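## Task

Shelf spots carry lot numbers printed on the shelf edge directly beneath them, and several spots may carry the same number. Move one cardboard box from lot 451 and one from lot 434 onto the desk so that no part of either box extends out over the desk's edge. All other cardboard boxes must stay on their own shelves. If no box of a given lot exists in the storeroom, leave that lot out. The robot tipping over or finishing at a lean counts as failure.

## Robot and tools

Robot: a simulated Hello Robot Stretch 3. It has a two-wheel drive base, a lift that rides up a mast, and one telescoping arm that reaches out to the robot's RIGHT side, ending in a wrist (yaw, pitch, roll) and a gripper. The base cannot drive sideways, so to move the gripper forward or back you drive the base. The base is 0.33 m long and 0.34 m wide with a rounded rear, and it pivots about the point midway between its wheels, 0.05 m behind the front edge. With the arm drawn in and the wrist folded, turning sweeps a 0.28 m radius; an unfolded, level wrist reaches beyond that.

Frames (metres). Base frame: origin on the floor between the drive wheels, x forward, y left, z up. hand_pose is reported in this frame, at the point where closed fingertips meet; with all wrist joints at zero its x axis is up, y points back along the arm toward the mast, z toward the rear. Odometry frame: the base frame as it was at the start of the scene.

Tool move: one action per call. Its moving arguments:
- base: an object with exactly one key, an offset relative to where the base last reported itself. translate_m: drive distance in metres, positive forward, -3 to 3. rotate_rad: turn in radians, positive left, -6.4 to 6.4.
- joints: a single object (there is only one arm) of absolute targets keyed by joint name: lift_m 0 to 1.1; arm_m (extension) 0 to 0.52; wrist_yaw_rad -1.345 to 4.42 (0 along the arm, positive swings toward the front); wrist_pitch_rad -1.57 to 0.451 (0 level, negative tips fingers down); wrist_roll_rad -2.911 to 2.918 (0 fingers side by side); gripper_m -0.089 to 0.179 (larger is wider; actual fingertip gap is about 0.007 less when nearly shut, 0.025 less when wide); head_pan_rad -3.953 to 1.73 (0 forward, positive left, -1.57 looks along the arm); head_tilt_rad -1.53 to 0.419 (negative looks down). Units are metres or radians as named.
- speeds: per-key top speed, not above the max pace. pace: "default" or "max". Default/max: translate 0.12/0.30 m/s, rotate 0.76/1.90 rad/s, lift 0.11/0.15 m/s, arm 0.14/0.40 m/s. The base is capped at 0.10 m/s and 0.63 rad/s unless lift_m < 0.30, arm_m < 0.03 and wrist_yaw_rad > 2.54.
- contact_limits: effort percentage (1 to 100) that stops a motion, given only alongside that motion's command: arm_m, translate_m, rotate_rad as a number; lift_m as {"down": n, "up": n}, where under about 12 may stop in free travel. Base moves have no contact stop unless you set one.
- servos: "reboot" alone, to re-enable a wrist or head servo that shut off.
Also cameras (list from head_camera, nav_camera, wrist_camera, all) and blocking (false returns within about 0.5 s while motion continues). A move with no action just reports state and images. All motions in one action start together; an out-of-range value is refused and an unrecognised key makes the call invalid. After a refusal or an unplanned stop, later move/wait/finished_scene calls in that reply are skipped.

Other tools: wait {seconds 0 to 10, cameras}; stop {cameras} brakes everything still moving; zoom_image {camera, region [x0,y0,x1,y1] pixels, at most 504 by 504} magnifies the latest image; finished_scene {scene} ends the scene, and nothing should follow it in the same reply.

Result lines: move is "done" or the worst status. base_status and joint_status per motion: done, moving, off_target (resting short, may still push), contact_stop (that joint goes slack until commanded again), time_out (after 14 s), torque_fault, stopped. on_its_own notes uncommanded behaviour; "held at" is a target, not a reading. motor_effort is percent of max, peak in brackets; a positive wheel effort pushes forward. lidar_m: 12 distances from the base origin in 30-degree sectors, first straight ahead, counter-clockwise (4th left, 7th behind, 10th right), measured in a plane 0.17 m up, so table legs not tops; "-" means nothing or closer than 0.15 m. wrist_depth_mm and head_depth_mm: 7x7 grids of median depth in mm. base_odometry counts wheel turns (slip included), heading in rad; when turned_by_wheels and turned_by_imu disagree by more than 0.15, believe the IMU. base_tilt shows forward/right lean in degrees, with a few degrees of bias. pictures lists image order. head_camera images arrive rotated (turn clockwise a quarter to view upright); nav_camera the opposite way.

Gripping: command gripper_m below the box width to hold, at least 0.05 above it (or fully open) to release. Readings do not confirm a grasp; resend to re-squeeze if it slips.

Cautions: before folding the wrist over the base (wrist_yaw_rad 3.0) or unfolding it, put lift_m between 0.32 and 0.95, wrist_pitch_rad at -0.4, roll near 0; folded, the lift may go down to 0.25. With yaw below -0.4 keep pitch at -0.5 or lower. Pushing the arm into something rigid with the gripper above roughly 0.45 m, or driving while snagged, can tip the robot; if a lean appears, back the gripper away. Wrist and head push without stopping and can overheat. Avoid dropping boxes, releasing them while moving, striking shelves or desk, and knocking other boxes off. Loose objects may occasionally get nudged. Thinking time lets a running move continue.

Each tool is called after "Request:" by a JSON object that holds its "method" and its "body", one argument or row to a line.

## Session

Request:
{"method": "move", "body": {
  "joints": {"head_pan_rad":-1.57,"head_tilt_rad":-0.35},
  "cameras": ["head_camera","nav_camera"]
}}

Request:
{"method": "move", "body": {
  "joints": {"head_pan_rad":0.0,"head_tilt_rad":-0.35},
  "cameras": ["head_camera","nav_camera"]
}}

Request:
{"method": "move", "body": {
  "joints": {"head_pan_rad":1.5,"head_tilt_rad":-0.35},
  "cameras": ["head_camera","nav_camera"]
}}

Request:
{"method": "move", "body": {
  "joints": {"head_pan_rad":-3.1,"head_tilt_rad":-0.35},
  "cameras": ["head_camera","nav_camera"]
}}

Scene clock: 1.23 s.
move: done
base_odometry: x=+0.000 y=+0.000 heading=+0.000
turned_by_wheels: +0.000
turned_by_imu: +0.000
base_tilt: forward=-0.3 right=-1.2
lidar_m: 0.73 0.72 0.85 1.53 2.66 1.26 1.01 1.12 1.81 1.62 1.39 0.83
head_depth_mm: 1670 1787 1894 2338 2411 1914 1487 / 1835 2009 2112 2161 2138 1895 1482 / 1872 1968 2114 2240 2329 1893 1469 / 1828 1932 2037 2178 2207 1866 1470 / 1607 1843 1935 1997 1859 1821 1463 / 1638 1734 1882 2005 1908 1816 1450 / 1680 1770 1858 1970 2067 1766 1439
base_status: not commanded
joint_positions: lift_m=+0.374 arm_m=+0.001 wrist_yaw_rad=+3.009 wrist_pitch_rad=-0.462 wrist_roll_rad=+0.000 gripper_m=+0.037 head_pan_rad=-1.607 head_tilt_rad=-0.353
joint_status: all done
measured_speeds: all 0
motor_effort: left_wheel=-0.6(0.7) right_wheel=+0.3(1.1) lift_m=+23.6(23.8) arm_m=-5.2(5.4) wrist_yaw_rad=-1.0(1.1) wrist_pitch_rad=+1.9(2.1) wrist_roll_rad=-0.2(0.3) gripper_m=+0.0(0.8) head_pan_rad=+3.0(5.3) head_tilt_rad=-2.8(8.6)
hand_pose: x=+0.0076 y=+0.0712 z=+0.3774 quat_wxyz=(+0.207, +0.697, +0.116, +0.676) (m; base frame)
wrist_depth_mm: - 138 - - - 855 - / - 151 - - - 969 - / - 167 925 - - 947 - / 832 769 203 807 804 800 762 / 698 675 211 656 652 661 661 / 600 601 126 573 129 577 580 / 523 544 289 354 502 513 511
pictures: head_camera (sideways), nav_camera (sideways)
camera_calibration:
head_camera: T_world_to_cam=[[-0.0355481, 0.297183, -0.954159, 1.25746], [0.995469, -0.0737291, -0.0600509, 0.0717343], [-0.0881954, -0.95197, -0.293216, 0.337689], [0, 0, 0, 1]] pos_world=[0.00307374, -0.0469382, 1.30314]
nav_camera: T_world_to_cam=[[0.00543502, -0.321176, 0.947004, -1.18948], [-0.999696, 0.0210168, 0.0128653, 0.0394823], [-0.024035, -0.946786, -0.320965, 0.371104], [0, 0, 0, 1]] pos_world=[0.0548547, -0.0315082, 1.24505]

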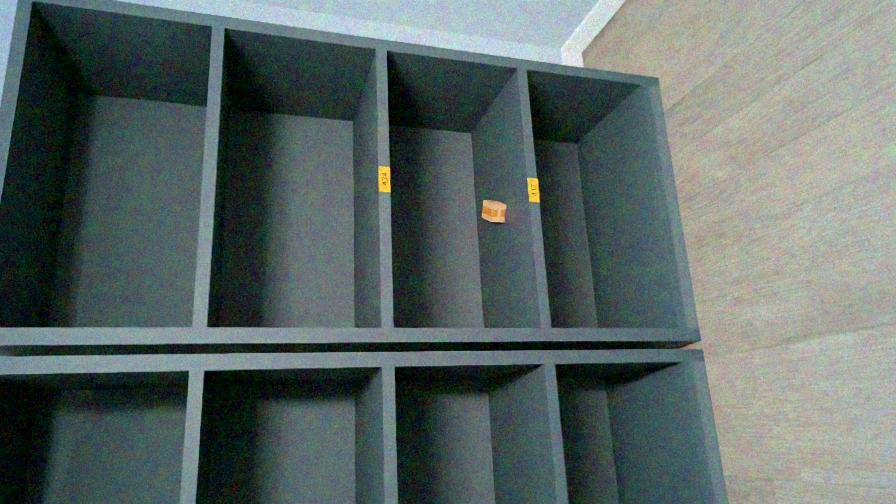

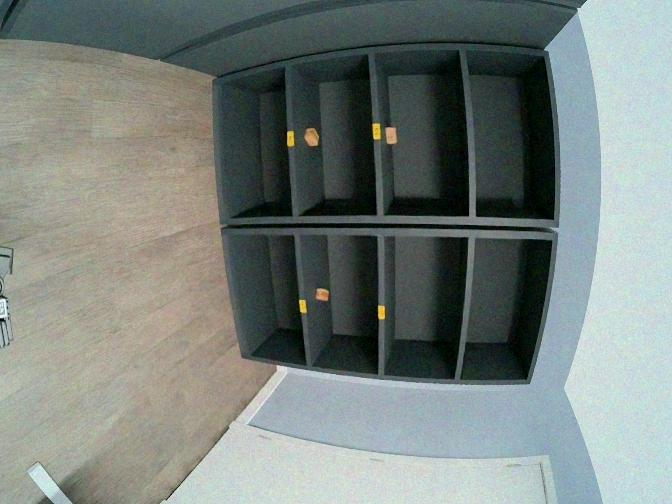

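Scene clock: 2.47 s.
move: done
base_odometry: x=+0.000 y=+0.000 heading=+0.000
turned_by_wheels: +0.000
turned_by_imu: +0.000
base_tilt: forward=-0.2 right=-1.2
lidar_m: 0.72 0.72 0.85 1.53 2.66 1.25 1.01 1.11 1.81 1.63 1.39 0.83
head_depth_mm: 652 691 739 791 849 920 1003 / 636 675 719 766 825 891 971 / 626 670 707 752 800 863 934 / 608 644 682 727 781 845 912 / 594 627 665 707 756 810 872 / 581 614 650 688 733 787 847 / 571 597 632 670 717 765 820
base_status: not commanded
joint_positions: lift_m=+0.374 arm_m=+0.001 wrist_yaw_rad=+3.009 wrist_pitch_rad=-0.462 wrist_roll_rad=+0.000 gripper_m=+0.037 head_pan_rad=+0.030 head_tilt_rad=-0.353
joint_status: all done
measured_speeds: all 0
motor_effort: left_wheel=-0.1(1.0) right_wheel=+0.0(1.2) lift_m=+23.1(24.0) arm_m=-6.9(7.4) wrist_yaw_rad=+0.4(2.1) wrist_pitch_rad=+1.8(2.0) wrist_roll_rad=+0.2(0.3) gripper_m=+0.3(0.8) head_pan_rad=-1.8(5.2) head_tilt_rad=+0.9(5.4)
hand_pose: x=+0.0076 y=+0.0712 z=+0.3774 quat_wxyz=(+0.207, +0.697, +0.116, +0.676) (m; base frame)
wrist_depth_mm: - 138 - - - 858 - / - 150 - - - 973 - / - 167 914 - - 940 - / 829 771 203 815 812 796 765 / 695 677 211 662 657 668 674 / 595 596 126 574 129 581 571 / 527 539 288 352 505 513 504
pictures: head_camera (sideways), nav_camera (sideways)
camera_calibration:
head_camera: T_world_to_cam=[[-0.294178, -0.0551859, -0.954156, 1.25903], [0.00744797, 0.998169, -0.0600278, 0.0777343], [0.955722, -0.0247654, -0.293229, 0.331363], [0, 0, 0, 1]] pos_world=[0.0531093, 0.0000950888, 1.30314]
nav_camera: T_world_to_cam=[[0.320111, 0.0267441, 0.947002, -1.19139], [0.0453543, -0.998888, 0.0128784, 0.0331809], [0.946294, 0.038828, -0.320968, 0.36523], [0, 0, 0, 1]] pos_world=[0.0342582, 0.0508255, 1.24505]

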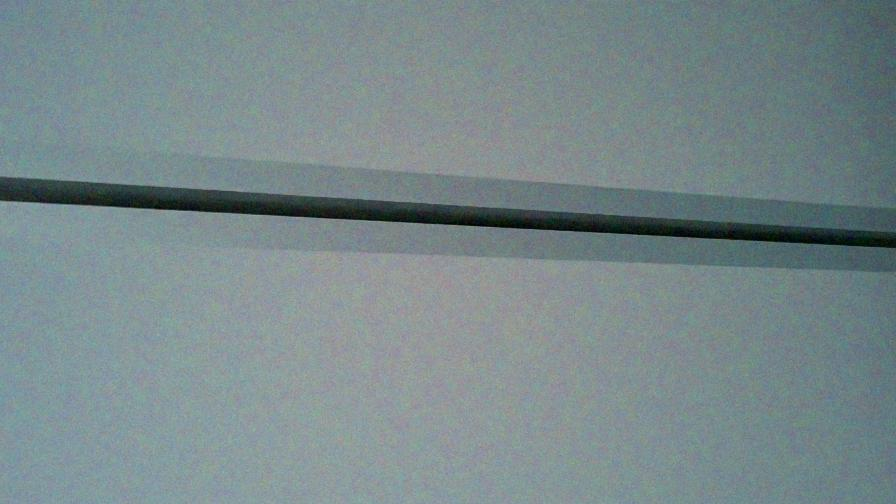

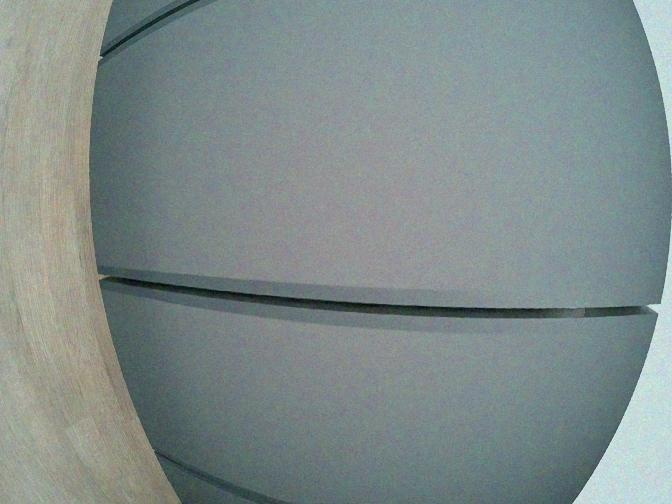

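Scene clock: 4.73 s.
move: done
base_odometry: x=+0.000 y=+0.000 heading=+0.000
turned_by_wheels: +0.000
turned_by_imu: +0.000
base_tilt: forward=-0.2 right=-1.3
lidar_m: 0.72 0.73 0.85 1.53 2.65 1.26 1.01 1.11 1.82 1.62 1.39 0.83
head_depth_mm: 1055 1069 1086 1110 1129 1146 1172 / 1260 1279 1301 1347 1371 1401 1391 / 2430 1611 1644 1692 1741 1750 1464 / 2384 2512 2688 2836 2630 1859 1465 / 2310 2439 2575 2749 2561 1867 1464 / 2236 2352 2485 2651 2564 1859 1442 / 2173 2289 2426 2534 2547 1841 1445
base_status: not commanded
joint_positions: lift_m=+0.374 arm_m=+0.001 wrist_yaw_rad=+3.009 wrist_pitch_rad=-0.462 wrist_roll_rad=+0.000 gripper_m=+0.037 head_pan_rad=+1.508 head_tilt_rad=-0.352
joint_status: all done
measured_speeds: translate_m=+0.000 rotate_rad=+0.000 lift_m=+0.000 arm_m=+0.000 wrist_yaw_rad=+0.000 wrist_pitch_rad=+0.000 wrist_roll_rad=+0.000 head_pan_rad=-0.024 head_tilt_rad=+0.000
motor_effort: left_wheel=-0.3(0.8) right_wheel=+0.8(1.1) lift_m=+23.7(24.3) arm_m=-10.6(11.0) wrist_yaw_rad=-1.2(1.5) wrist_pitch_rad=+1.9(2.0) wrist_roll_rad=+0.2(0.3) gripper_m=+0.4(1.0) head_pan_rad=-3.2(5.2) head_tilt_rad=+5.0(5.9)
hand_pose: x=+0.0076 y=+0.0712 z=+0.3774 quat_wxyz=(+0.207, +0.697, +0.116, +0.676) (m; base frame)
wrist_depth_mm: - 139 - - - 859 - / - 151 - - - 982 - / - 168 911 - - 940 - / 829 772 203 814 812 817 762 / 700 673 211 668 647 673 668 / 596 599 126 578 128 581 578 / 530 534 289 355 507 511 507
pictures: head_camera (sideways), nav_camera (sideways)
camera_calibration:
head_camera: T_world_to_cam=[[0.0277044, -0.297318, -0.954377, 1.25743], [-0.993151, 0.100227, -0.0600536, 0.0838733], [0.113509, 0.949503, -0.292504, 0.335542], [0, 0, 0, 1]] pos_world=[0.0103756, 0.0468503, 1.30324]
nav_camera: T_world_to_cam=[[0.0030744, 0.320508, 0.947241, -1.18986], [0.998779, -0.0476803, 0.0128914, 0.0272717], [0.0492965, 0.946045, -0.320263, 0.369767], [0, 0, 0, 1]] pos_world=[-0.0418085, 0.0328427, 1.24515]

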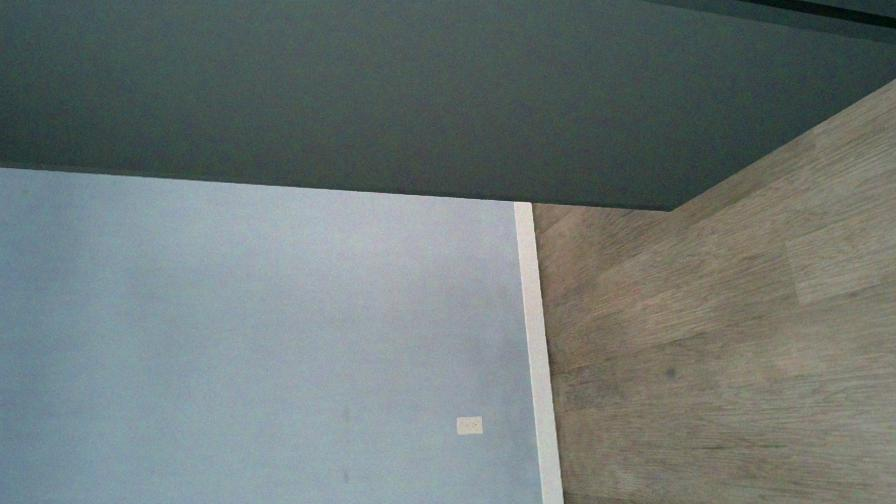

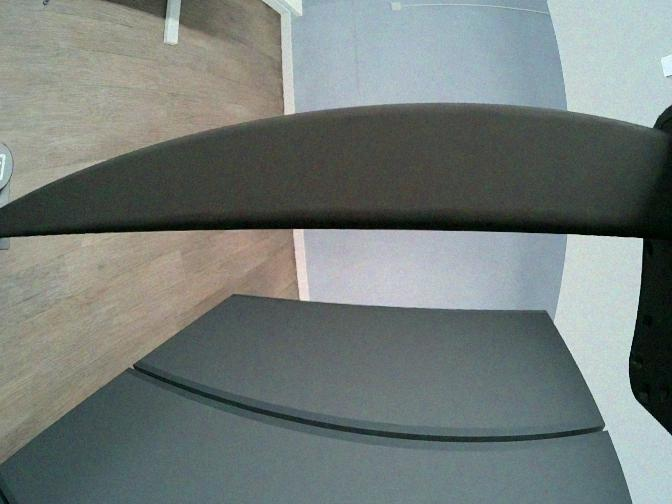

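Scene clock: 8.20 s.
move: done
base_odometry: x=+0.000 y=+0.000 heading=+0.000
turned_by_wheels: +0.000
turned_by_imu: +0.000
base_tilt: forward=-0.4 right=-1.1
lidar_m: 0.72 0.73 0.85 1.53 2.65 1.26 1.01 1.11 1.81 1.62 1.40 0.83
head_depth_mm: 1453 1554 1636 1736 1226 1711 1490 / 1431 1507 1622 1703 1211 1486 1489 / 1399 1472 1564 1657 1198 1680 1428 / 1370 1439 1519 1619 1190 1435 1466 / 1326 1414 1488 1560 1181 969 1454 / 1307 1379 1455 1535 1172 953 1359 / 1282 1347 1425 1496 1401 952 1453
base_status: not commanded
joint_positions: lift_m=+0.374 arm_m=+0.001 wrist_yaw_rad=+3.009 wrist_pitch_rad=-0.462 wrist_roll_rad=+0.000 gripper_m=+0.037 head_pan_rad=-3.108 head_tilt_rad=-0.350
joint_status: all done
measured_speeds: translate_m=+0.000 rotate_rad=+0.000 lift_m=+0.000 arm_m=+0.000 wrist_yaw_rad=+0.000 wrist_pitch_rad=+0.000 wrist_roll_rad=+0.000 head_pan_rad=+0.024 head_tilt_rad=+0.000
motor_effort: left_wheel=+0.0(0.8) right_wheel=+0.2(1.1) lift_m=+24.2(24.8) arm_m=-13.6(13.7) wrist_yaw_rad=-0.6(1.6) wrist_pitch_rad=+1.9(2.1) wrist_roll_rad=-0.2(0.3) gripper_m=+0.9(1.1) head_pan_rad=+3.4(5.4) head_tilt_rad=+5.6(9.1)
hand_pose: x=+0.0076 y=+0.0712 z=+0.3774 quat_wxyz=(+0.207, +0.697, +0.116, +0.676) (m; base frame)
wrist_depth_mm: - 139 - - - 852 - / - 150 - - - 959 - / - 167 923 - - 935 - / 846 771 203 819 791 804 763 / 696 671 211 662 663 671 667 / 603 598 126 577 129 581 569 / 525 538 289 354 508 512 511
pictures: head_camera (sideways), nav_camera (sideways)
camera_calibration:
head_camera: T_world_to_cam=[[0.291302, 0.0560009, -0.95499, 1.25661], [-0.00459769, -0.998192, -0.0599367, 0.0777297], [-0.95662, 0.0218505, -0.290518, 0.339507], [0, 0, 0, 1]] pos_world=[-0.0409184, -0.000200856, 1.30335]
nav_camera: T_world_to_cam=[[-0.317249, -0.0276226, 0.94794, -1.18875], [-0.0483392, 0.998747, 0.0129253, 0.0336181], [-0.947109, -0.0417221, -0.318187, 0.373171], [0, 0, 0, 1]] pos_world=[-0.0220714, -0.0508428, 1.24517]

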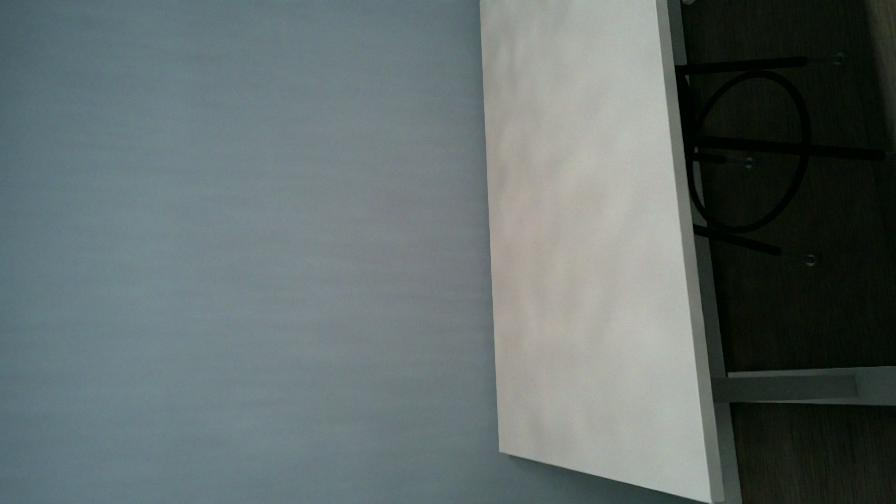

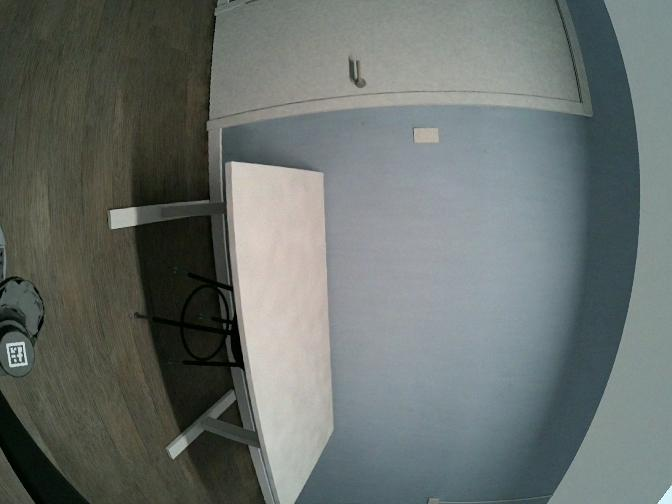

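Request:
{"method": "move", "body": {
  "joints": {"head_pan_rad":-1.6,"head_tilt_rad":-0.4},
  "cameras": ["head_camera"]
}}

Request:
{"method": "zoom_image", "body": {
  "camera": "head_camera",
  "region": [330, 160, 530, 260]
}}

Request:
{"method": "move", "body": {
  "joints": {"head_pan_rad":-1.1,"head_tilt_rad":-0.4},
  "cameras": ["head_camera"]
}}

Request:
{"method": "zoom_image", "body": {
  "camera": "head_camera",
  "region": [320, 180, 640, 340]
}}

Scene clock: 19.40 s.
move: done
base_odometry: x=+0.000 y=+0.000 heading=+0.000
turned_by_wheels: +0.000
turned_by_imu: +0.000
base_tilt: forward=-0.3 right=-1.2
lidar_m: 0.72 0.73 0.85 1.53 2.66 1.26 1.01 1.11 1.82 1.63 1.39 0.83
head_depth_mm: 1716 1764 1870 2368 2336 1807 1438 / 1903 2011 2092 2140 2168 1800 1421 / 1859 1995 2085 2188 2287 1781 1410 / 1811 1930 2026 2150 2256 1776 1410 / 1429 1501 1631 1793 1947 1755 1403 / 1687 1767 1891 2014 2118 1754 1401 / 1673 1779 1857 1978 2118 1737 1391
base_status: not commanded
joint_positions: lift_m=+0.374 arm_m=+0.001 wrist_yaw_rad=+3.009 wrist_pitch_rad=-0.462 wrist_roll_rad=+0.000 gripper_m=+0.037 head_pan_rad=-1.592 head_tilt_rad=-0.400
joint_status: all done
measured_speeds: translate_m=+0.000 rotate_rad=+0.000 lift_m=+0.000 arm_m=+0.000 wrist_yaw_rad=+0.000 wrist_pitch_rad=+0.000 wrist_roll_rad=+0.000 head_pan_rad=-0.024 head_tilt_rad=+0.000
motor_effort: left_wheel=-0.4(0.8) right_wheel=+0.0(1.2) lift_m=+25.1(25.7) arm_m=-12.8(13.6) wrist_yaw_rad=+0.4(1.5) wrist_pitch_rad=+1.8(2.0) wrist_roll_rad=-0.2(0.4) gripper_m=+0.1(1.0) head_pan_rad=-3.4(5.6) head_tilt_rad=-4.0(6.7)
hand_pose: x=+0.0076 y=+0.0712 z=+0.3774 quat_wxyz=(+0.207, +0.697, +0.116, +0.676) (m; base frame)
wrist_depth_mm: - 138 - - - 856 - / - 151 - - - 964 - / - 167 921 - - 937 - / 833 762 204 815 808 799 764 / 691 672 212 660 663 681 672 / 600 596 126 575 128 582 577 / 529 539 289 353 502 513 510
pictures: head_camera (sideways)
camera_calibration:
head_camera: T_world_to_cam=[[-0.0389983, 0.340743, -0.939347, 1.2382], [0.996522, -0.056021, -0.0616933, 0.0738382], [-0.0736447, -0.938486, -0.337373, 0.395122], [0, 0, 0, 1]] pos_world=[0.00380508, -0.0469554, 1.30096]

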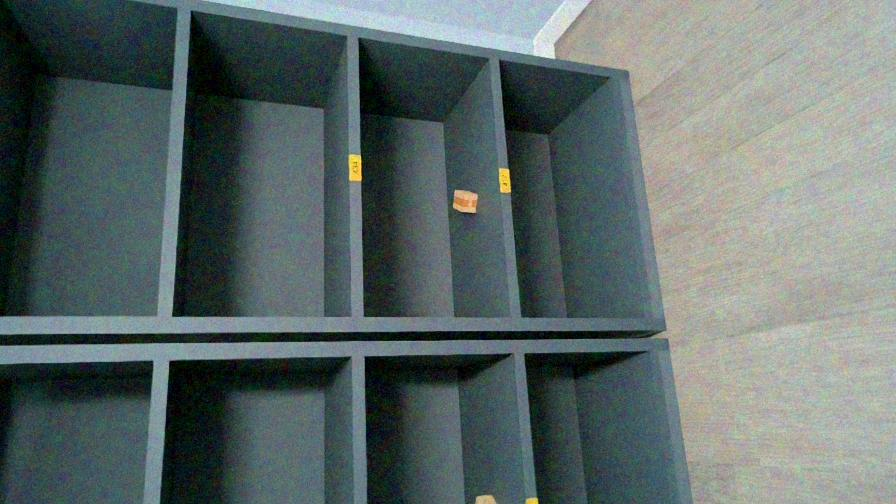

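Scaled by 2.520 from the camera's 896x504 image, which has a finer 1280x720 frame.

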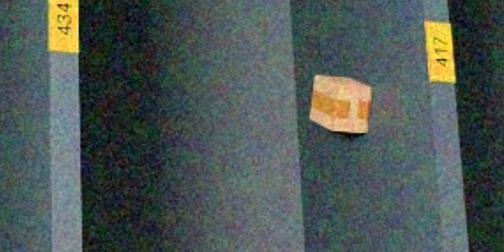

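Scene clock: 20.27 s.
move: done
base_odometry: x=+0.000 y=+0.000 heading=+0.000
turned_by_wheels: +0.000
turned_by_imu: +0.000
base_tilt: forward=-0.2 right=-1.2
lidar_m: 0.73 0.72 0.85 1.53 2.66 1.26 1.01 1.11 1.81 1.63 1.39 0.83
head_depth_mm: 1684 1745 1649 1636 1727 1784 1426 / 1719 1822 1902 2017 2102 1797 1420 / 1753 1875 1954 2075 2163 1778 1413 / 1791 1909 1975 2126 2270 1780 1407 / 1630 1692 1783 1917 2039 1758 1394 / 1409 1474 1546 1627 1715 1677 1399 / 1150 1192 1240 1300 1352 1424 1360
base_status: not commanded
joint_positions: lift_m=+0.374 arm_m=+0.001 wrist_yaw_rad=+3.009 wrist_pitch_rad=-0.462 wrist_roll_rad=+0.000 gripper_m=+0.037 head_pan_rad=-1.088 head_tilt_rad=-0.400
joint_status: all done
measured_speeds: all 0
motor_effort: left_wheel=-0.3(0.8) right_wheel=+0.5(1.3) lift_m=+24.5(25.6) arm_m=-12.9(13.5) wrist_yaw_rad=-0.3(1.7) wrist_pitch_rad=+1.8(2.1) wrist_roll_rad=-0.3(0.3) gripper_m=+0.7(1.0) head_pan_rad=+1.4(5.9) head_tilt_rad=-4.2(7.1)
hand_pose: x=+0.0076 y=+0.0712 z=+0.3774 quat_wxyz=(+0.207, +0.697, +0.116, +0.676) (m; base frame)
wrist_depth_mm: - 138 - - - 862 - / - 150 - - - 975 - / - 167 914 - - 944 - / 826 767 203 803 798 788 777 / 700 683 211 665 657 673 667 / 605 592 126 569 129 579 579 / 526 539 287 355 501 510 506
pictures: head_camera (sideways)
camera_calibration:
head_camera: T_world_to_cam=[[-0.198898, 0.279803, -0.939228, 1.23904], [0.89968, 0.432157, -0.0617803, 0.0745643], [0.388608, -0.857293, -0.337689, 0.3927], [0, 0, 0, 1]] pos_world=[0.0267532, -0.042253, 1.30096]

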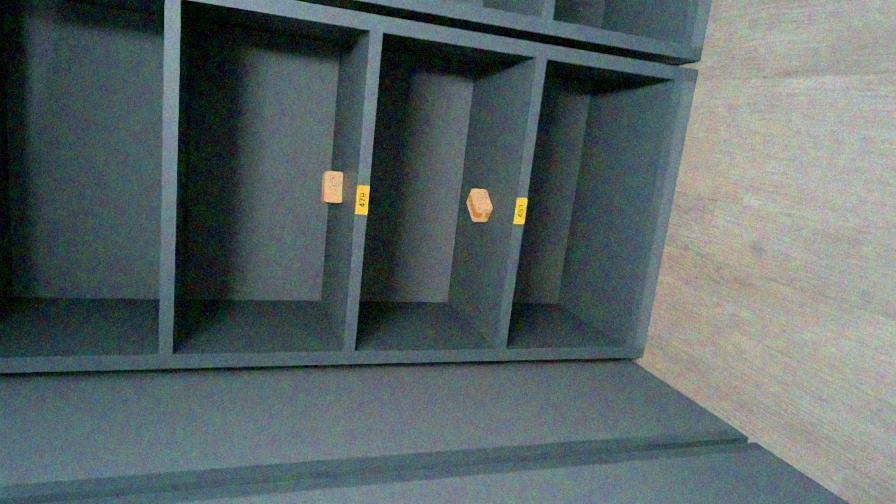

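Scaled by 1.575 from the camera's 896x504 image, which has a finer 1280x720 frame.

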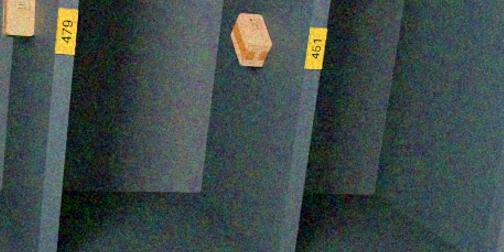

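Request:
{"method": "zoom_image", "body": {
  "camera": "head_camera",
  "region": [490, 180, 550, 240]
}}

Scaled by 8.400 from the camera's 896x504 image, which has a finer 1280x720 frame.

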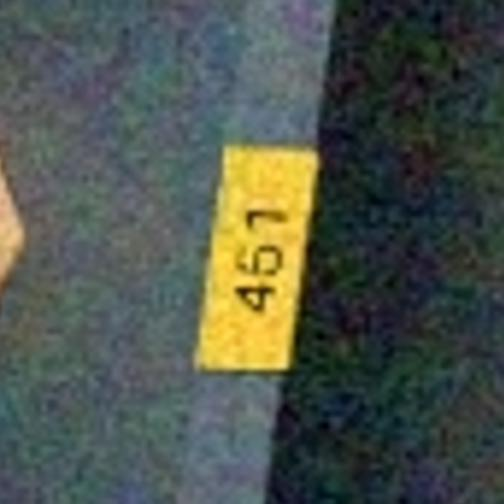

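Request:
{"method": "move", "body": {
  "base": {"rotate_rad":-1.058},
  "pace": "max"
}}

Request:
{"method": "move", "body": {
  "base": {"translate_m":0.983},
  "speeds": {"translate_m":0.2},
  "joints": {"lift_m":0.55,"wrist_pitch_rad":-0.4}
}}

Request:
{"method": "move", "body": {
  "base": {"rotate_rad":1.28},
  "joints": {"head_pan_rad":-1.57,"head_tilt_rad":-0.5},
  "cameras": ["head_camera","nav_camera"]
}}

Scene clock: 58.00 s.
move: done
base_odometry: x=+0.000 y=+0.000 heading=-1.058
turned_by_wheels: -1.058
turned_by_imu: -1.040
base_tilt: forward=-0.3 right=-1.2
lidar_m: 1.39 0.83 0.72 0.73 0.85 1.53 2.65 1.26 1.01 1.56 1.81 1.63
head_depth_mm: 1411 1458 1528 1619 1685 1740 1430 / 1511 1584 1658 1748 1871 1792 1420 / 1636 1728 1805 1928 2039 1780 1413 / 1814 1918 2021 2142 2195 1768 1395 / 2010 2118 2262 2443 2378 1769 1407 / 2081 1774 1932 2073 2119 1748 1399 / 1774 1880 2021 2141 2214 1742 1385
base_status: done
joint_positions: lift_m=+0.374 arm_m=+0.001 wrist_yaw_rad=+3.009 wrist_pitch_rad=-0.462 wrist_roll_rad=+0.000 gripper_m=+0.037 head_pan_rad=-1.100 head_tilt_rad=-0.400
joint_status: not commanded
measured_speeds: all 0
motor_effort: left_wheel=+7.5(12.1) right_wheel=-8.4(13.6) lift_m=+26.1(26.6) arm_m=-12.8(13.7) wrist_yaw_rad=-0.6(2.1) wrist_pitch_rad=+1.9(2.1) wrist_roll_rad=+0.0(0.3) gripper_m=+0.3(0.9) head_pan_rad=-2.7(4.1) head_tilt_rad=-3.8(4.5)
hand_pose: x=+0.0076 y=+0.0712 z=+0.3774 quat_wxyz=(+0.207, +0.697, +0.116, +0.676) (m; base frame)
wrist_depth_mm: - 138 - - - - - / - 150 162 - - - - / - 167 176 - - - - / 841 769 204 826 810 796 753 / 691 674 212 660 660 669 667 / 599 605 126 575 128 587 580 / 522 539 287 353 503 517 509
pictures: none

Scene clock: 68.97 s.
move: done
base_odometry: x=+0.483 y=-0.856 heading=-1.058
turned_by_wheels: +0.000
turned_by_imu: +0.000
base_tilt: forward=-0.3 right=-1.1
lidar_m: 0.78 0.51 0.45 0.45 0.53 0.95 3.52 1.66 1.82 1.54 0.82 0.96
head_depth_mm: 1275 1375 1775 1911 2014 1808 1421 / 1351 1400 1479 1586 1686 1729 1427 / 1465 1527 1606 1715 1525 1685 1403 / 1368 1449 1549 1674 1412 1611 1369 / 1222 1323 1404 1079 1354 1133 1283 / 677 716 769 819 885 965 1075 / 661 756 830 839 1008 1032 1200
base_status: done
joint_positions: lift_m=+0.550 arm_m=+0.001 wrist_yaw_rad=+3.009 wrist_pitch_rad=-0.420 wrist_roll_rad=+0.000 gripper_m=+0.037 head_pan_rad=-1.100 head_tilt_rad=-0.400
joint_status: all done
measured_speeds: all 0
motor_effort: left_wheel=+4.8(13.2) right_wheel=+4.8(10.7) lift_m=+29.7(34.3) arm_m=-11.3(13.4) wrist_yaw_rad=+0.6(1.9) wrist_pitch_rad=+3.2(5.5) wrist_roll_rad=+0.1(0.4) gripper_m=+0.5(1.1) head_pan_rad=-2.2(3.5) head_tilt_rad=-0.9(4.0)
hand_pose: x=+0.0083 y=+0.0767 z=+0.5623 quat_wxyz=(+0.193, +0.699, +0.101, +0.681) (m; base frame)
wrist_depth_mm: - 137 - - - - 404 / - 149 - - - - 429 / - 163 169 - - - 462 / 767 179 186 - - 543 - / 889 - 203 150 152 598 - / 840 835 128 151 126 676 - / 724 742 266 718 702 694 689
pictures: none

Scene clock: 72.10 s.
move: done
base_odometry: x=+0.483 y=-0.856 heading=+0.222
turned_by_wheels: +1.280
turned_by_imu: +1.259
base_tilt: forward=-0.4 right=-1.3
lidar_m: 0.45 0.46 0.63 1.66 2.64 1.66 1.82 1.55 0.82 1.13 0.65 0.47
head_depth_mm: 827 1013 1079 848 1158 998 1142 / 853 1012 1074 838 1256 996 1235 / 878 1012 1071 825 1238 988 1238 / 912 1005 1070 816 1234 980 1227 / 927 1005 1072 809 1214 977 1225 / 929 1005 1061 794 1217 973 1219 / 929 997 1049 787 1140 967 1184
base_status: done
joint_positions: lift_m=+0.550 arm_m=+0.001 wrist_yaw_rad=+3.009 wrist_pitch_rad=-0.420 wrist_roll_rad=+0.000 gripper_m=+0.037 head_pan_rad=-1.571 head_tilt_rad=-0.500
joint_status: all done
measured_speeds: all 0
motor_effort: left_wheel=-8.7(13.4) right_wheel=+9.3(12.1) lift_m=+29.8(30.7) arm_m=-13.1(13.6) wrist_yaw_rad=+0.2(2.1) wrist_pitch_rad=+3.1(3.3) wrist_roll_rad=+0.2(0.3) gripper_m=+0.6(0.9) head_pan_rad=+3.3(4.2) head_tilt_rad=-4.5(7.4)
hand_pose: x=+0.0083 y=+0.0767 z=+0.5623 quat_wxyz=(+0.193, +0.699, +0.101, +0.681) (m; base frame)
wrist_depth_mm: - 137 - - - - - / - 149 - - - - - / - 163 - - - - - / - 188 206 - - - - / 978 948 204 936 918 - - / 841 839 129 801 128 816 - / 734 744 266 712 702 704 -
pictures: head_camera (sideways), nav_camera (sideways)
camera_calibration:
head_camera: T_world_to_cam=[[-0.046222, 0.432469, -0.900463, 1.1875], [0.99748, -0.0285886, -0.0649323, 0.0780982], [-0.0538242, -0.901196, -0.430058, 0.515616], [0, 0, 0, 1]] pos_world=[0.0047398, -0.0466525, 1.29611]
nav_camera: T_world_to_cam=[[0.0169877, -0.456113, 0.88976, -1.1149], [-0.999805, -0.0167364, 0.0105093, 0.0425473], [0.010098, -0.889764, -0.456308, 0.547021], [0, 0, 0, 1]] pos_world=[0.0559547, -0.0210878, 1.24116]

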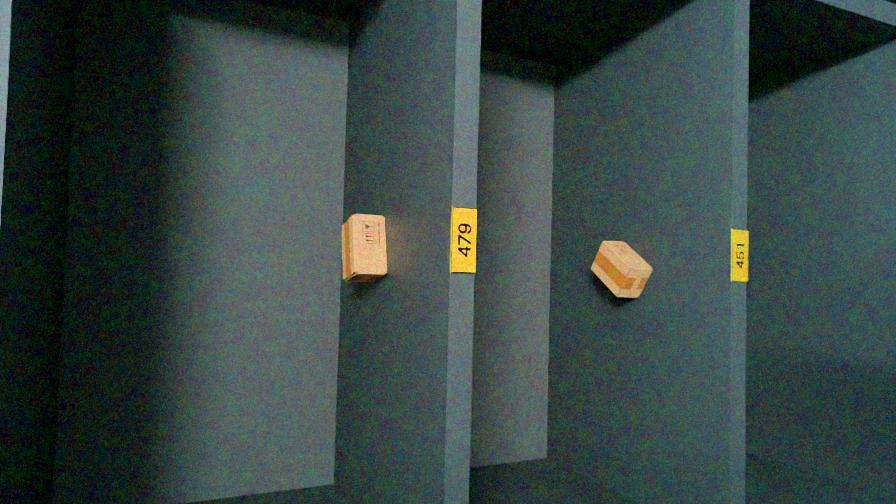

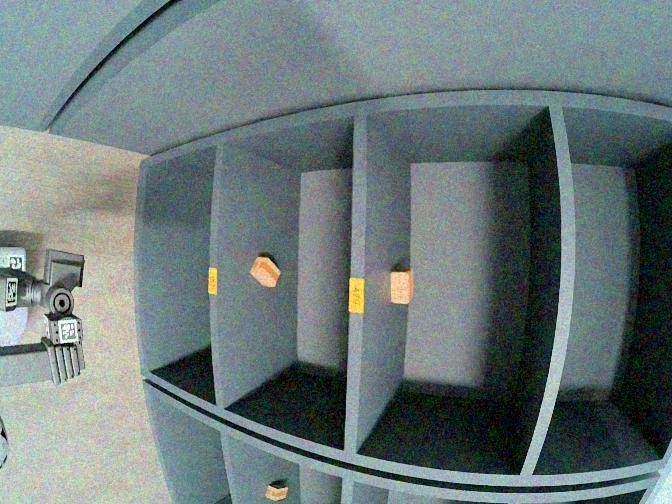

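Request:
{"method": "move", "body": {
  "joints": {"wrist_yaw_rad":0,"gripper_m":0.179},
  "cameras": ["wrist_camera"]
}}

Request:
{"method": "zoom_image", "body": {
  "camera": "wrist_camera",
  "region": [160, 0, 480, 240]
}}

Scene clock: 86.07 s.
move: done
base_odometry: x=+0.483 y=-0.856 heading=+0.222
turned_by_wheels: +0.000
turned_by_imu: +0.000
base_tilt: forward=-0.3 right=-1.1
lidar_m: 0.45 0.46 0.63 1.67 2.65 1.66 1.82 1.55 0.82 1.13 0.65 0.47
head_depth_mm: 828 1014 1075 850 1157 1003 1142 / 854 1012 1075 838 1248 993 1247 / 878 1012 1073 827 1240 987 1230 / 913 1013 1072 818 1232 983 1229 / 930 1003 1069 804 1223 976 1222 / 924 1004 1065 795 1212 971 1219 / 927 1002 1048 786 1142 961 1179
base_status: not commanded
joint_positions: lift_m=+0.550 arm_m=+0.001 wrist_yaw_rad=+0.003 wrist_pitch_rad=-0.420 wrist_roll_rad=+0.000 gripper_m=+0.179 head_pan_rad=-1.570 head_tilt_rad=-0.500
joint_status: all done
measured_speeds: all 0
motor_effort: left_wheel=-8.7(9.2) right_wheel=+9.4(10.2) lift_m=+29.2(30.2) arm_m=-12.3(13.2) wrist_yaw_rad=-2.6(6.5) wrist_pitch_rad=+3.2(3.3) wrist_roll_rad=+0.0(0.3) gripper_m=+0.4(83.8) head_pan_rad=+3.3(4.1) head_tilt_rad=-4.7(5.2)
hand_pose: x=-0.0208 y=-0.3697 z=+0.5623 quat_wxyz=(+0.692, +0.149, -0.691, -0.146) (m; base frame)
wrist_depth_mm: - - - 573 - - - / - - - - - - - / - - - - - 942 - / - - - - - - - / - 142 - - - - 570 / - 126 - - - - - / - 707 722 714 716 692 105
pictures: wrist_camera
camera_calibration:
wrist_camera: T_world_to_cam=[[-0.998878, -0.0399021, -0.0255075, -0.0145932], [-0.00250222, 0.582322, -0.812954, 0.70491], [0.0472922, -0.811978, -0.581769, 0.194028], [0, 0, 0, 1]] pos_world=[-0.021989, -0.25352, 0.685567]

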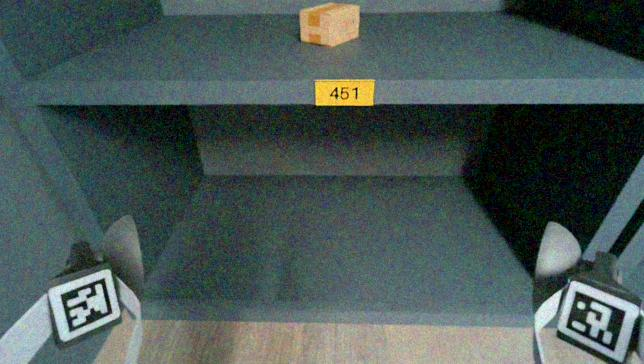

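Scaled by 1.575.

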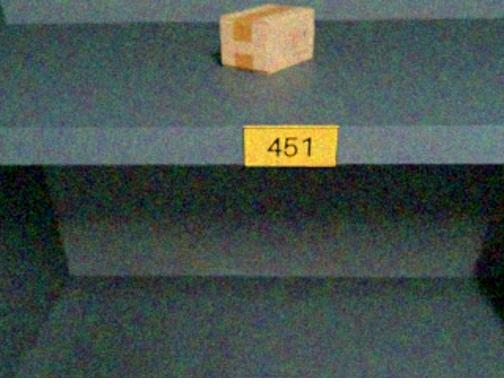

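Request:
{"method": "move", "body": {
  "base": {"rotate_rad":-0.6}
}}

Request:
{"method": "move", "body": {
  "base": {"translate_m":0.142}
}}

Request:
{"method": "move", "body": {
  "base": {"rotate_rad":0.6},
  "joints": {"wrist_yaw_rad":-0.38,"wrist_pitch_rad":-0.25},
  "cameras": ["all"]
}}

Scene clock: 122.23 s.
move: done
base_odometry: x=+0.483 y=-0.856 heading=-0.378
turned_by_wheels: -0.600
turned_by_imu: -0.590
base_tilt: forward=-0.2 right=-1.1
lidar_m: 0.48 0.45 0.46 0.59 1.33 2.55 1.66 1.82 1.55 0.82 1.13 0.70
head_depth_mm: 1328 1492 1488 1611 1711 1615 1326 / 1069 1463 1303 1704 1420 1540 1321 / 736 1335 1275 1583 1293 1518 1313 / 679 744 808 895 997 1121 1255 / 734 813 893 925 1082 1133 1224 / 855 986 1031 852 1213 1000 1211 / 934 1009 1059 783 1203 931 1214
base_status: done
joint_positions: lift_m=+0.550 arm_m=+0.001 wrist_yaw_rad=+0.003 wrist_pitch_rad=-0.420 wrist_roll_rad=+0.000 gripper_m=+0.179 head_pan_rad=-1.570 head_tilt_rad=-0.500
joint_status: not commanded
measured_speeds: all 0
motor_effort: left_wheel=+7.8(11.4) right_wheel=-10.2(14.1) lift_m=+28.4(29.7) arm_m=-12.9(13.2) wrist_yaw_rad=-2.9(4.5) wrist_pitch_rad=+3.1(3.3) wrist_roll_rad=-0.1(0.3) gripper_m=+0.6(1.0) head_pan_rad=+3.4(4.1) head_tilt_rad=-4.2(4.8)
hand_pose: x=-0.0209 y=-0.3697 z=+0.5623 quat_wxyz=(+0.692, +0.148, -0.691, -0.147) (m; base frame)
wrist_depth_mm: - - - 560 - - - / - - - 587 - - - / - - - 654 - - - / - - - 761 - - - / - 143 - 845 946 976 942 / - 126 - 805 821 813 814 / - 649 701 715 713 690 105
pictures: none

Scene clock: 124.77 s.
move: done
base_odometry: x=+0.615 y=-0.909 heading=-0.378
turned_by_wheels: +0.000
turned_by_imu: +0.000
base_tilt: forward=-0.4 right=-1.2
lidar_m: 0.35 0.33 0.34 0.44 0.98 2.68 1.80 1.93 1.62 0.83 1.05 0.52
head_depth_mm: 1016 1486 1327 1689 1446 1589 1329 / 685 765 863 1593 1254 1524 1318 / 706 763 817 885 990 1115 1243 / 787 874 943 881 1096 1054 1230 / 911 1015 1073 806 1219 970 1232 / 918 998 1052 747 1209 940 1182 / 866 936 988 693 1155 930 1124
base_status: done
joint_positions: lift_m=+0.550 arm_m=+0.001 wrist_yaw_rad=+0.003 wrist_pitch_rad=-0.420 wrist_roll_rad=+0.000 gripper_m=+0.179 head_pan_rad=-1.570 head_tilt_rad=-0.500
joint_status: not commanded
measured_speeds: all 0
motor_effort: left_wheel=+3.2(11.5) right_wheel=+8.1(11.1) lift_m=+28.7(29.4) arm_m=-12.6(13.5) wrist_yaw_rad=-2.8(4.2) wrist_pitch_rad=+3.1(3.3) wrist_roll_rad=+0.0(0.3) gripper_m=+0.5(1.1) head_pan_rad=+2.4(4.1) head_tilt_rad=-3.0(4.1)
hand_pose: x=-0.0209 y=-0.3697 z=+0.5623 quat_wxyz=(+0.692, +0.148, -0.691, -0.147) (m; base frame)
wrist_depth_mm: 451 - - - 546 - - / 457 - - - 602 - - / - - - - - - - / - - - - 743 - - / - 143 - - 825 964 936 / - 126 - 785 818 803 814 / - - 673 712 712 699 105
pictures: none

Scene clock: 126.83 s.
move: done
base_odometry: x=+0.615 y=-0.909 heading=+0.222
turned_by_wheels: +0.600
turned_by_imu: +0.590
base_tilt: forward=-0.3 right=-1.2
lidar_m: 0.33 0.34 0.47 1.23 2.80 1.80 1.93 0.88 0.83 1.05 0.48 0.35
head_depth_mm: 835 938 1012 741 1204 963 1180 / 861 936 1006 731 1205 959 1187 / 862 937 1001 721 1188 956 1172 / 862 932 1001 712 1177 944 1168 / 861 930 1001 706 1181 942 1162 / 860 928 994 700 1158 939 1163 / 744 804 818 692 848 860 890
base_status: done
joint_positions: lift_m=+0.550 arm_m=+0.001 wrist_yaw_rad=-0.377 wrist_pitch_rad=-0.272 wrist_roll_rad=+0.000 gripper_m=+0.179 head_pan_rad=-1.570 head_tilt_rad=-0.500
joint_status: all done
measured_speeds: all 0
motor_effort: left_wheel=-8.6(12.7) right_wheel=+8.9(12.3) lift_m=+28.1(29.1) arm_m=-12.5(14.1) wrist_yaw_rad=-2.4(5.6) wrist_pitch_rad=+3.5(4.8) wrist_roll_rad=-0.2(0.4) gripper_m=+0.6(1.1) head_pan_rad=+2.9(3.4) head_tilt_rad=-3.9(4.1)
hand_pose: x=-0.1100 y=-0.3690 z=+0.5967 quat_wxyz=(+0.670, -0.037, -0.706, -0.226) (m; base frame)
wrist_depth_mm: - - - - 838 - 486 / - - 549 - - - 512 / - - 522 - - - 574 / - - - - - - - / - 143 - - - - - / - 126 - - - - - / - - - - - 760 105
pictures: head_camera (sideways), nav_camera (sideways), wrist_camera
camera_calibration:
head_camera: T_world_to_cam=[[-0.0466566, 0.432398, -0.900475, 1.18752], [0.997509, -0.0275842, -0.0649298, 0.0780406], [-0.0529144, -0.901261, -0.430034, 0.515584], [0, 0, 0, 1]] pos_world=[0.00484107, -0.0466522, 1.29611]
nav_camera: T_world_to_cam=[[0.0174438, -0.456097, 0.889759, -1.11488], [-0.999787, -0.0177427, 0.0105059, 0.0426362], [0.010995, -0.889753, -0.45631, 0.547059], [0, 0, 0, 1]] pos_world=[0.05606, -0.02099, 1.24116]
wrist_camera: T_world_to_cam=[[-0.94361, 0.330466, -0.0198006, 0.0366234], [0.167315, 0.424433, -0.889866, 0.738521], [-0.285666, -0.843, -0.455792, 0.095721], [0, 0, 0, 1]] pos_world=[-0.0616634, -0.244863, 0.701539]

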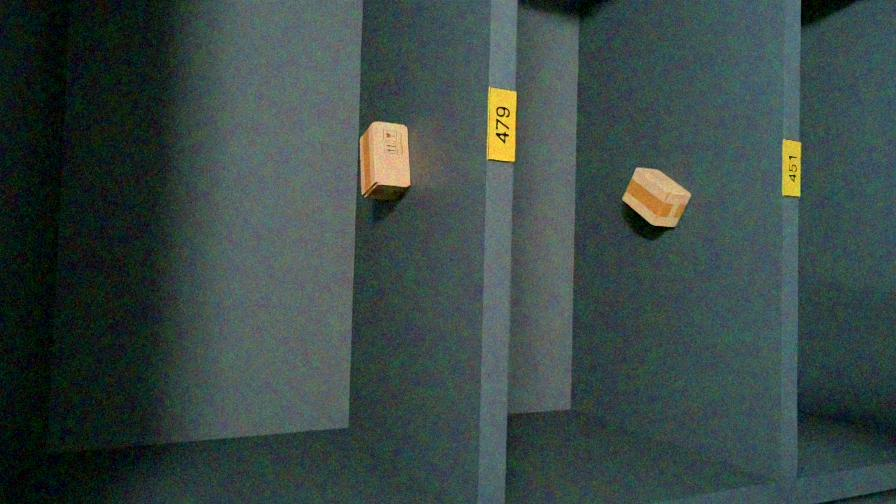

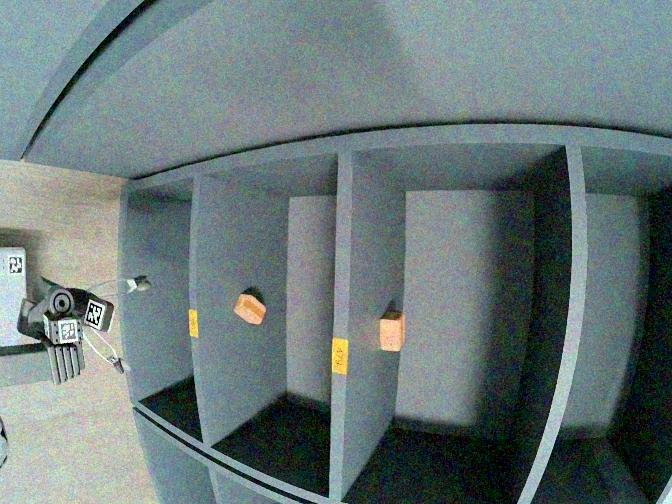

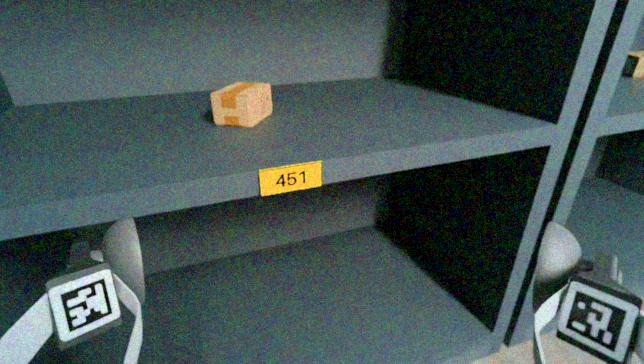

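Request:
{"method": "move", "body": {
  "joints": {"lift_m":0.52}
}}

Request:
{"method": "move", "body": {
  "joints": {"arm_m":0.4},
  "contact_limits": {"arm_m":25},
  "cameras": ["all"]
}}

Scene clock: 144.73 s.
move: done
base_odometry: x=+0.615 y=-0.909 heading=+0.222
turned_by_wheels: +0.000
turned_by_imu: +0.000
base_tilt: forward=-0.3 right=-1.2
lidar_m: 0.33 0.34 0.46 1.23 2.81 1.81 1.93 0.87 0.83 1.05 0.48 0.35
head_depth_mm: 836 943 1011 740 1206 967 1188 / 861 937 1005 729 1200 962 1183 / 865 935 1006 720 1191 953 1175 / 862 931 1004 716 1187 950 1174 / 859 930 1000 708 1175 942 1157 / 858 929 999 698 1163 938 1161 / 744 803 816 690 850 855 888
base_status: not commanded
joint_positions: lift_m=+0.520 arm_m=+0.001 wrist_yaw_rad=-0.377 wrist_pitch_rad=-0.271 wrist_roll_rad=+0.000 gripper_m=+0.179 head_pan_rad=-1.570 head_tilt_rad=-0.500
joint_status: all done
measured_speeds: all 0
motor_effort: left_wheel=-8.8(9.6) right_wheel=+9.7(9.7) lift_m=+23.1(27.0) arm_m=-11.8(13.0) wrist_yaw_rad=-3.4(4.6) wrist_pitch_rad=+3.4(3.6) wrist_roll_rad=-0.1(0.3) gripper_m=+0.4(0.9) head_pan_rad=+2.4(3.1) head_tilt_rad=-2.4(3.7)
hand_pose: x=-0.1100 y=-0.3691 z=+0.5669 quat_wxyz=(+0.671, -0.037, -0.706, -0.225) (m; base frame)
wrist_depth_mm: - - - - 824 - 486 / - - 526 - - - 514 / - - - - - - - / 326 - - - - - - / - 142 - - - - - / - 126 - - - - - / - - - - - 727 105
pictures: none

Scene clock: 148.87 s.
move: done
base_odometry: x=+0.615 y=-0.909 heading=+0.222
turned_by_wheels: +0.000
turned_by_imu: +0.000
base_tilt: forward=-0.3 right=-1.1
lidar_m: 0.33 0.34 0.46 1.23 2.80 1.80 1.93 0.88 0.83 1.05 0.48 0.35
head_depth_mm: 836 942 1013 738 1210 965 1179 / 860 938 1009 730 1198 955 1185 / 867 936 1007 723 1191 870 623 / 862 929 1004 712 1178 787 1139 / 861 930 1002 704 1175 945 1164 / 857 926 994 698 1167 939 1156 / 743 805 816 689 851 861 887
base_status: not commanded
joint_positions: lift_m=+0.520 arm_m=+0.400 wrist_yaw_rad=-0.377 wrist_pitch_rad=-0.271 wrist_roll_rad=+0.000 gripper_m=+0.179 head_pan_rad=-1.570 head_tilt_rad=-0.500
joint_status: all done
measured_speeds: all 0
motor_effort: left_wheel=-8.7(9.4) right_wheel=+8.3(9.4) lift_m=+28.6(28.8) arm_m=+12.9(15.3) wrist_yaw_rad=-2.2(4.4) wrist_pitch_rad=+3.4(3.5) wrist_roll_rad=+0.0(0.3) gripper_m=+0.6(1.2) head_pan_rad=+1.9(3.1) head_tilt_rad=-2.9(3.6)
contact_limits: arm_m 25 (drawing in: default 31, maximum 55; extending or still: default 40, maximum 69)
hand_pose: x=-0.1101 y=-0.7685 z=+0.5669 quat_wxyz=(+0.671, -0.037, -0.706, -0.226) (m; base frame)
wrist_depth_mm: 323 334 - - - - - / 334 - - - - 541 - / - - - - - - - / 302 300 297 187 278 294 293 / 233 222 221 163 229 228 228 / 123 176 188 175 187 187 185 / 150 159 159 159 158 157 107
pictures: head_camera (sideways), nav_camera (sideways), wrist_camera
camera_calibration:
head_camera: T_world_to_cam=[[-0.0466566, 0.432398, -0.900475, 1.18752], [0.997509, -0.0275842, -0.0649298, 0.0780406], [-0.0529144, -0.901261, -0.430034, 0.515584], [0, 0, 0, 1]] pos_world=[0.00484107, -0.0466522, 1.29611]
nav_camera: T_world_to_cam=[[0.0174438, -0.456097, 0.889759, -1.11488], [-0.999787, -0.0177427, 0.0105059, 0.0426362], [0.010995, -0.889753, -0.45631, 0.547059], [0, 0, 0, 1]] pos_world=[0.05606, -0.02099, 1.24116]
wrist_camera: T_world_to_cam=[[-0.943556, 0.330623, -0.0197567, 0.168], [0.167096, 0.423671, -0.890271, 0.881215], [-0.285973, -0.843322, -0.455003, -0.255385], [0, 0, 0, 1]] pos_world=[-0.0617629, -0.644262, 0.671638]

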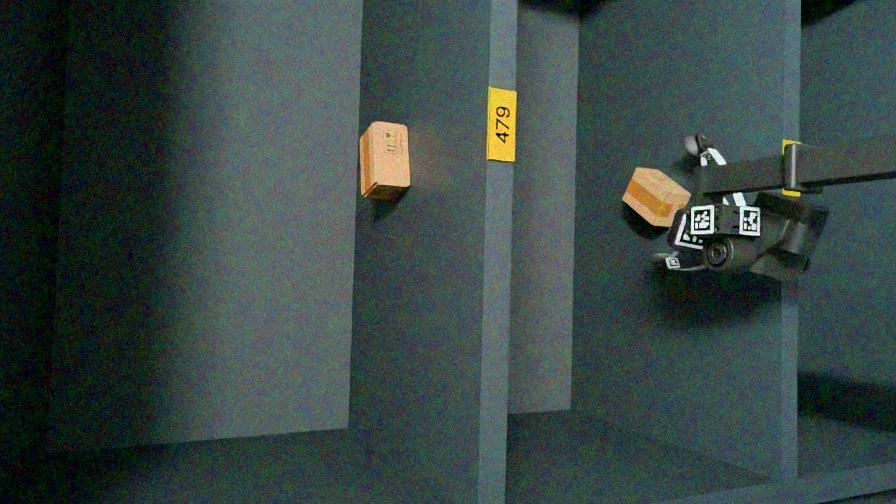

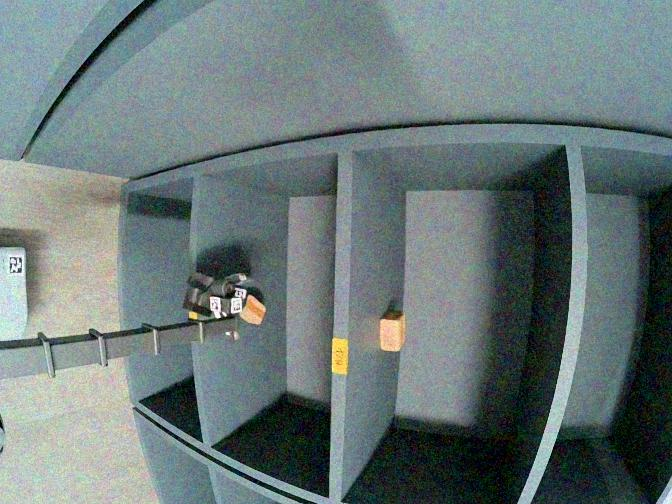

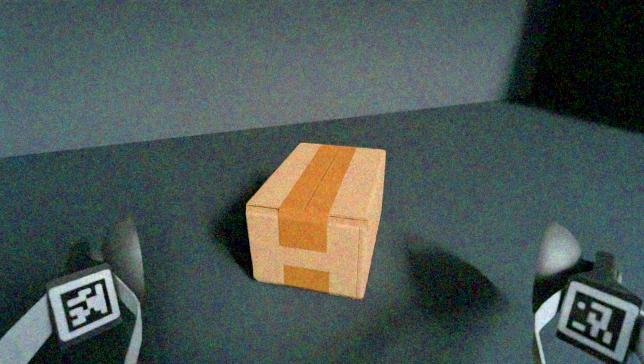

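Request:
{"method": "move", "body": {
  "joints": {"arm_m":0.465},
  "contact_limits": {"arm_m":25},
  "cameras": ["wrist_camera"]
}}

Scene clock: 157.20 s.
move: done
base_odometry: x=+0.615 y=-0.909 heading=+0.222
turned_by_wheels: +0.000
turned_by_imu: +0.000
base_tilt: forward=-0.3 right=-1.1
lidar_m: 0.33 0.34 0.46 1.23 2.81 1.80 1.93 0.87 0.83 1.05 0.48 0.35
head_depth_mm: 834 941 1014 736 1202 963 1188 / 861 939 1010 729 1202 961 1176 / 862 939 1004 723 1183 752 605 / 860 929 1003 711 1182 753 1164 / 860 934 998 706 1181 942 1165 / 858 927 996 696 1164 935 1157 / 742 802 816 690 848 859 889
base_status: not commanded
joint_positions: lift_m=+0.520 arm_m=+0.465 wrist_yaw_rad=-0.377 wrist_pitch_rad=-0.271 wrist_roll_rad=+0.000 gripper_m=+0.179 head_pan_rad=-1.570 head_tilt_rad=-0.500
joint_status: all done
measured_speeds: all 0
motor_effort: left_wheel=-8.8(9.3) right_wheel=+8.8(9.3) lift_m=+29.0(31.0) arm_m=+12.3(14.1) wrist_yaw_rad=-3.0(4.2) wrist_pitch_rad=+3.4(3.5) wrist_roll_rad=-0.3(0.3) gripper_m=+0.4(1.1) head_pan_rad=+1.9(2.4) head_tilt_rad=-2.4(3.3)
contact_limits: arm_m 25 (drawing in: default 31, maximum 55; extending or still: default 40, maximum 69)
hand_pose: x=-0.1101 y=-0.8335 z=+0.5669 quat_wxyz=(+0.671, -0.037, -0.706, -0.226) (m; base frame)
wrist_depth_mm: 273 289 314 329 - - 450 / 286 305 325 - - - 477 / 301 324 - - - - - / 301 299 296 296 295 293 293 / 232 231 230 151 145 228 226 / 123 174 194 123 118 186 186 / 151 159 158 113 106 157 107
pictures: wrist_camera
camera_calibration:
wrist_camera: T_world_to_cam=[[-0.943556, 0.330623, -0.0197567, 0.189524], [0.167096, 0.423671, -0.890271, 0.908796], [-0.285973, -0.843322, -0.455003, -0.310285], [0, 0, 0, 1]] pos_world=[-0.0617629, -0.709362, 0.671638]

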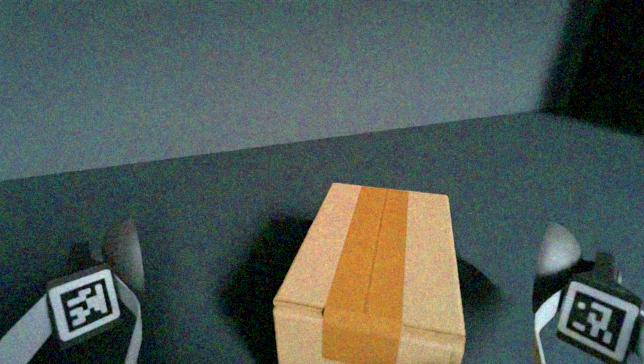

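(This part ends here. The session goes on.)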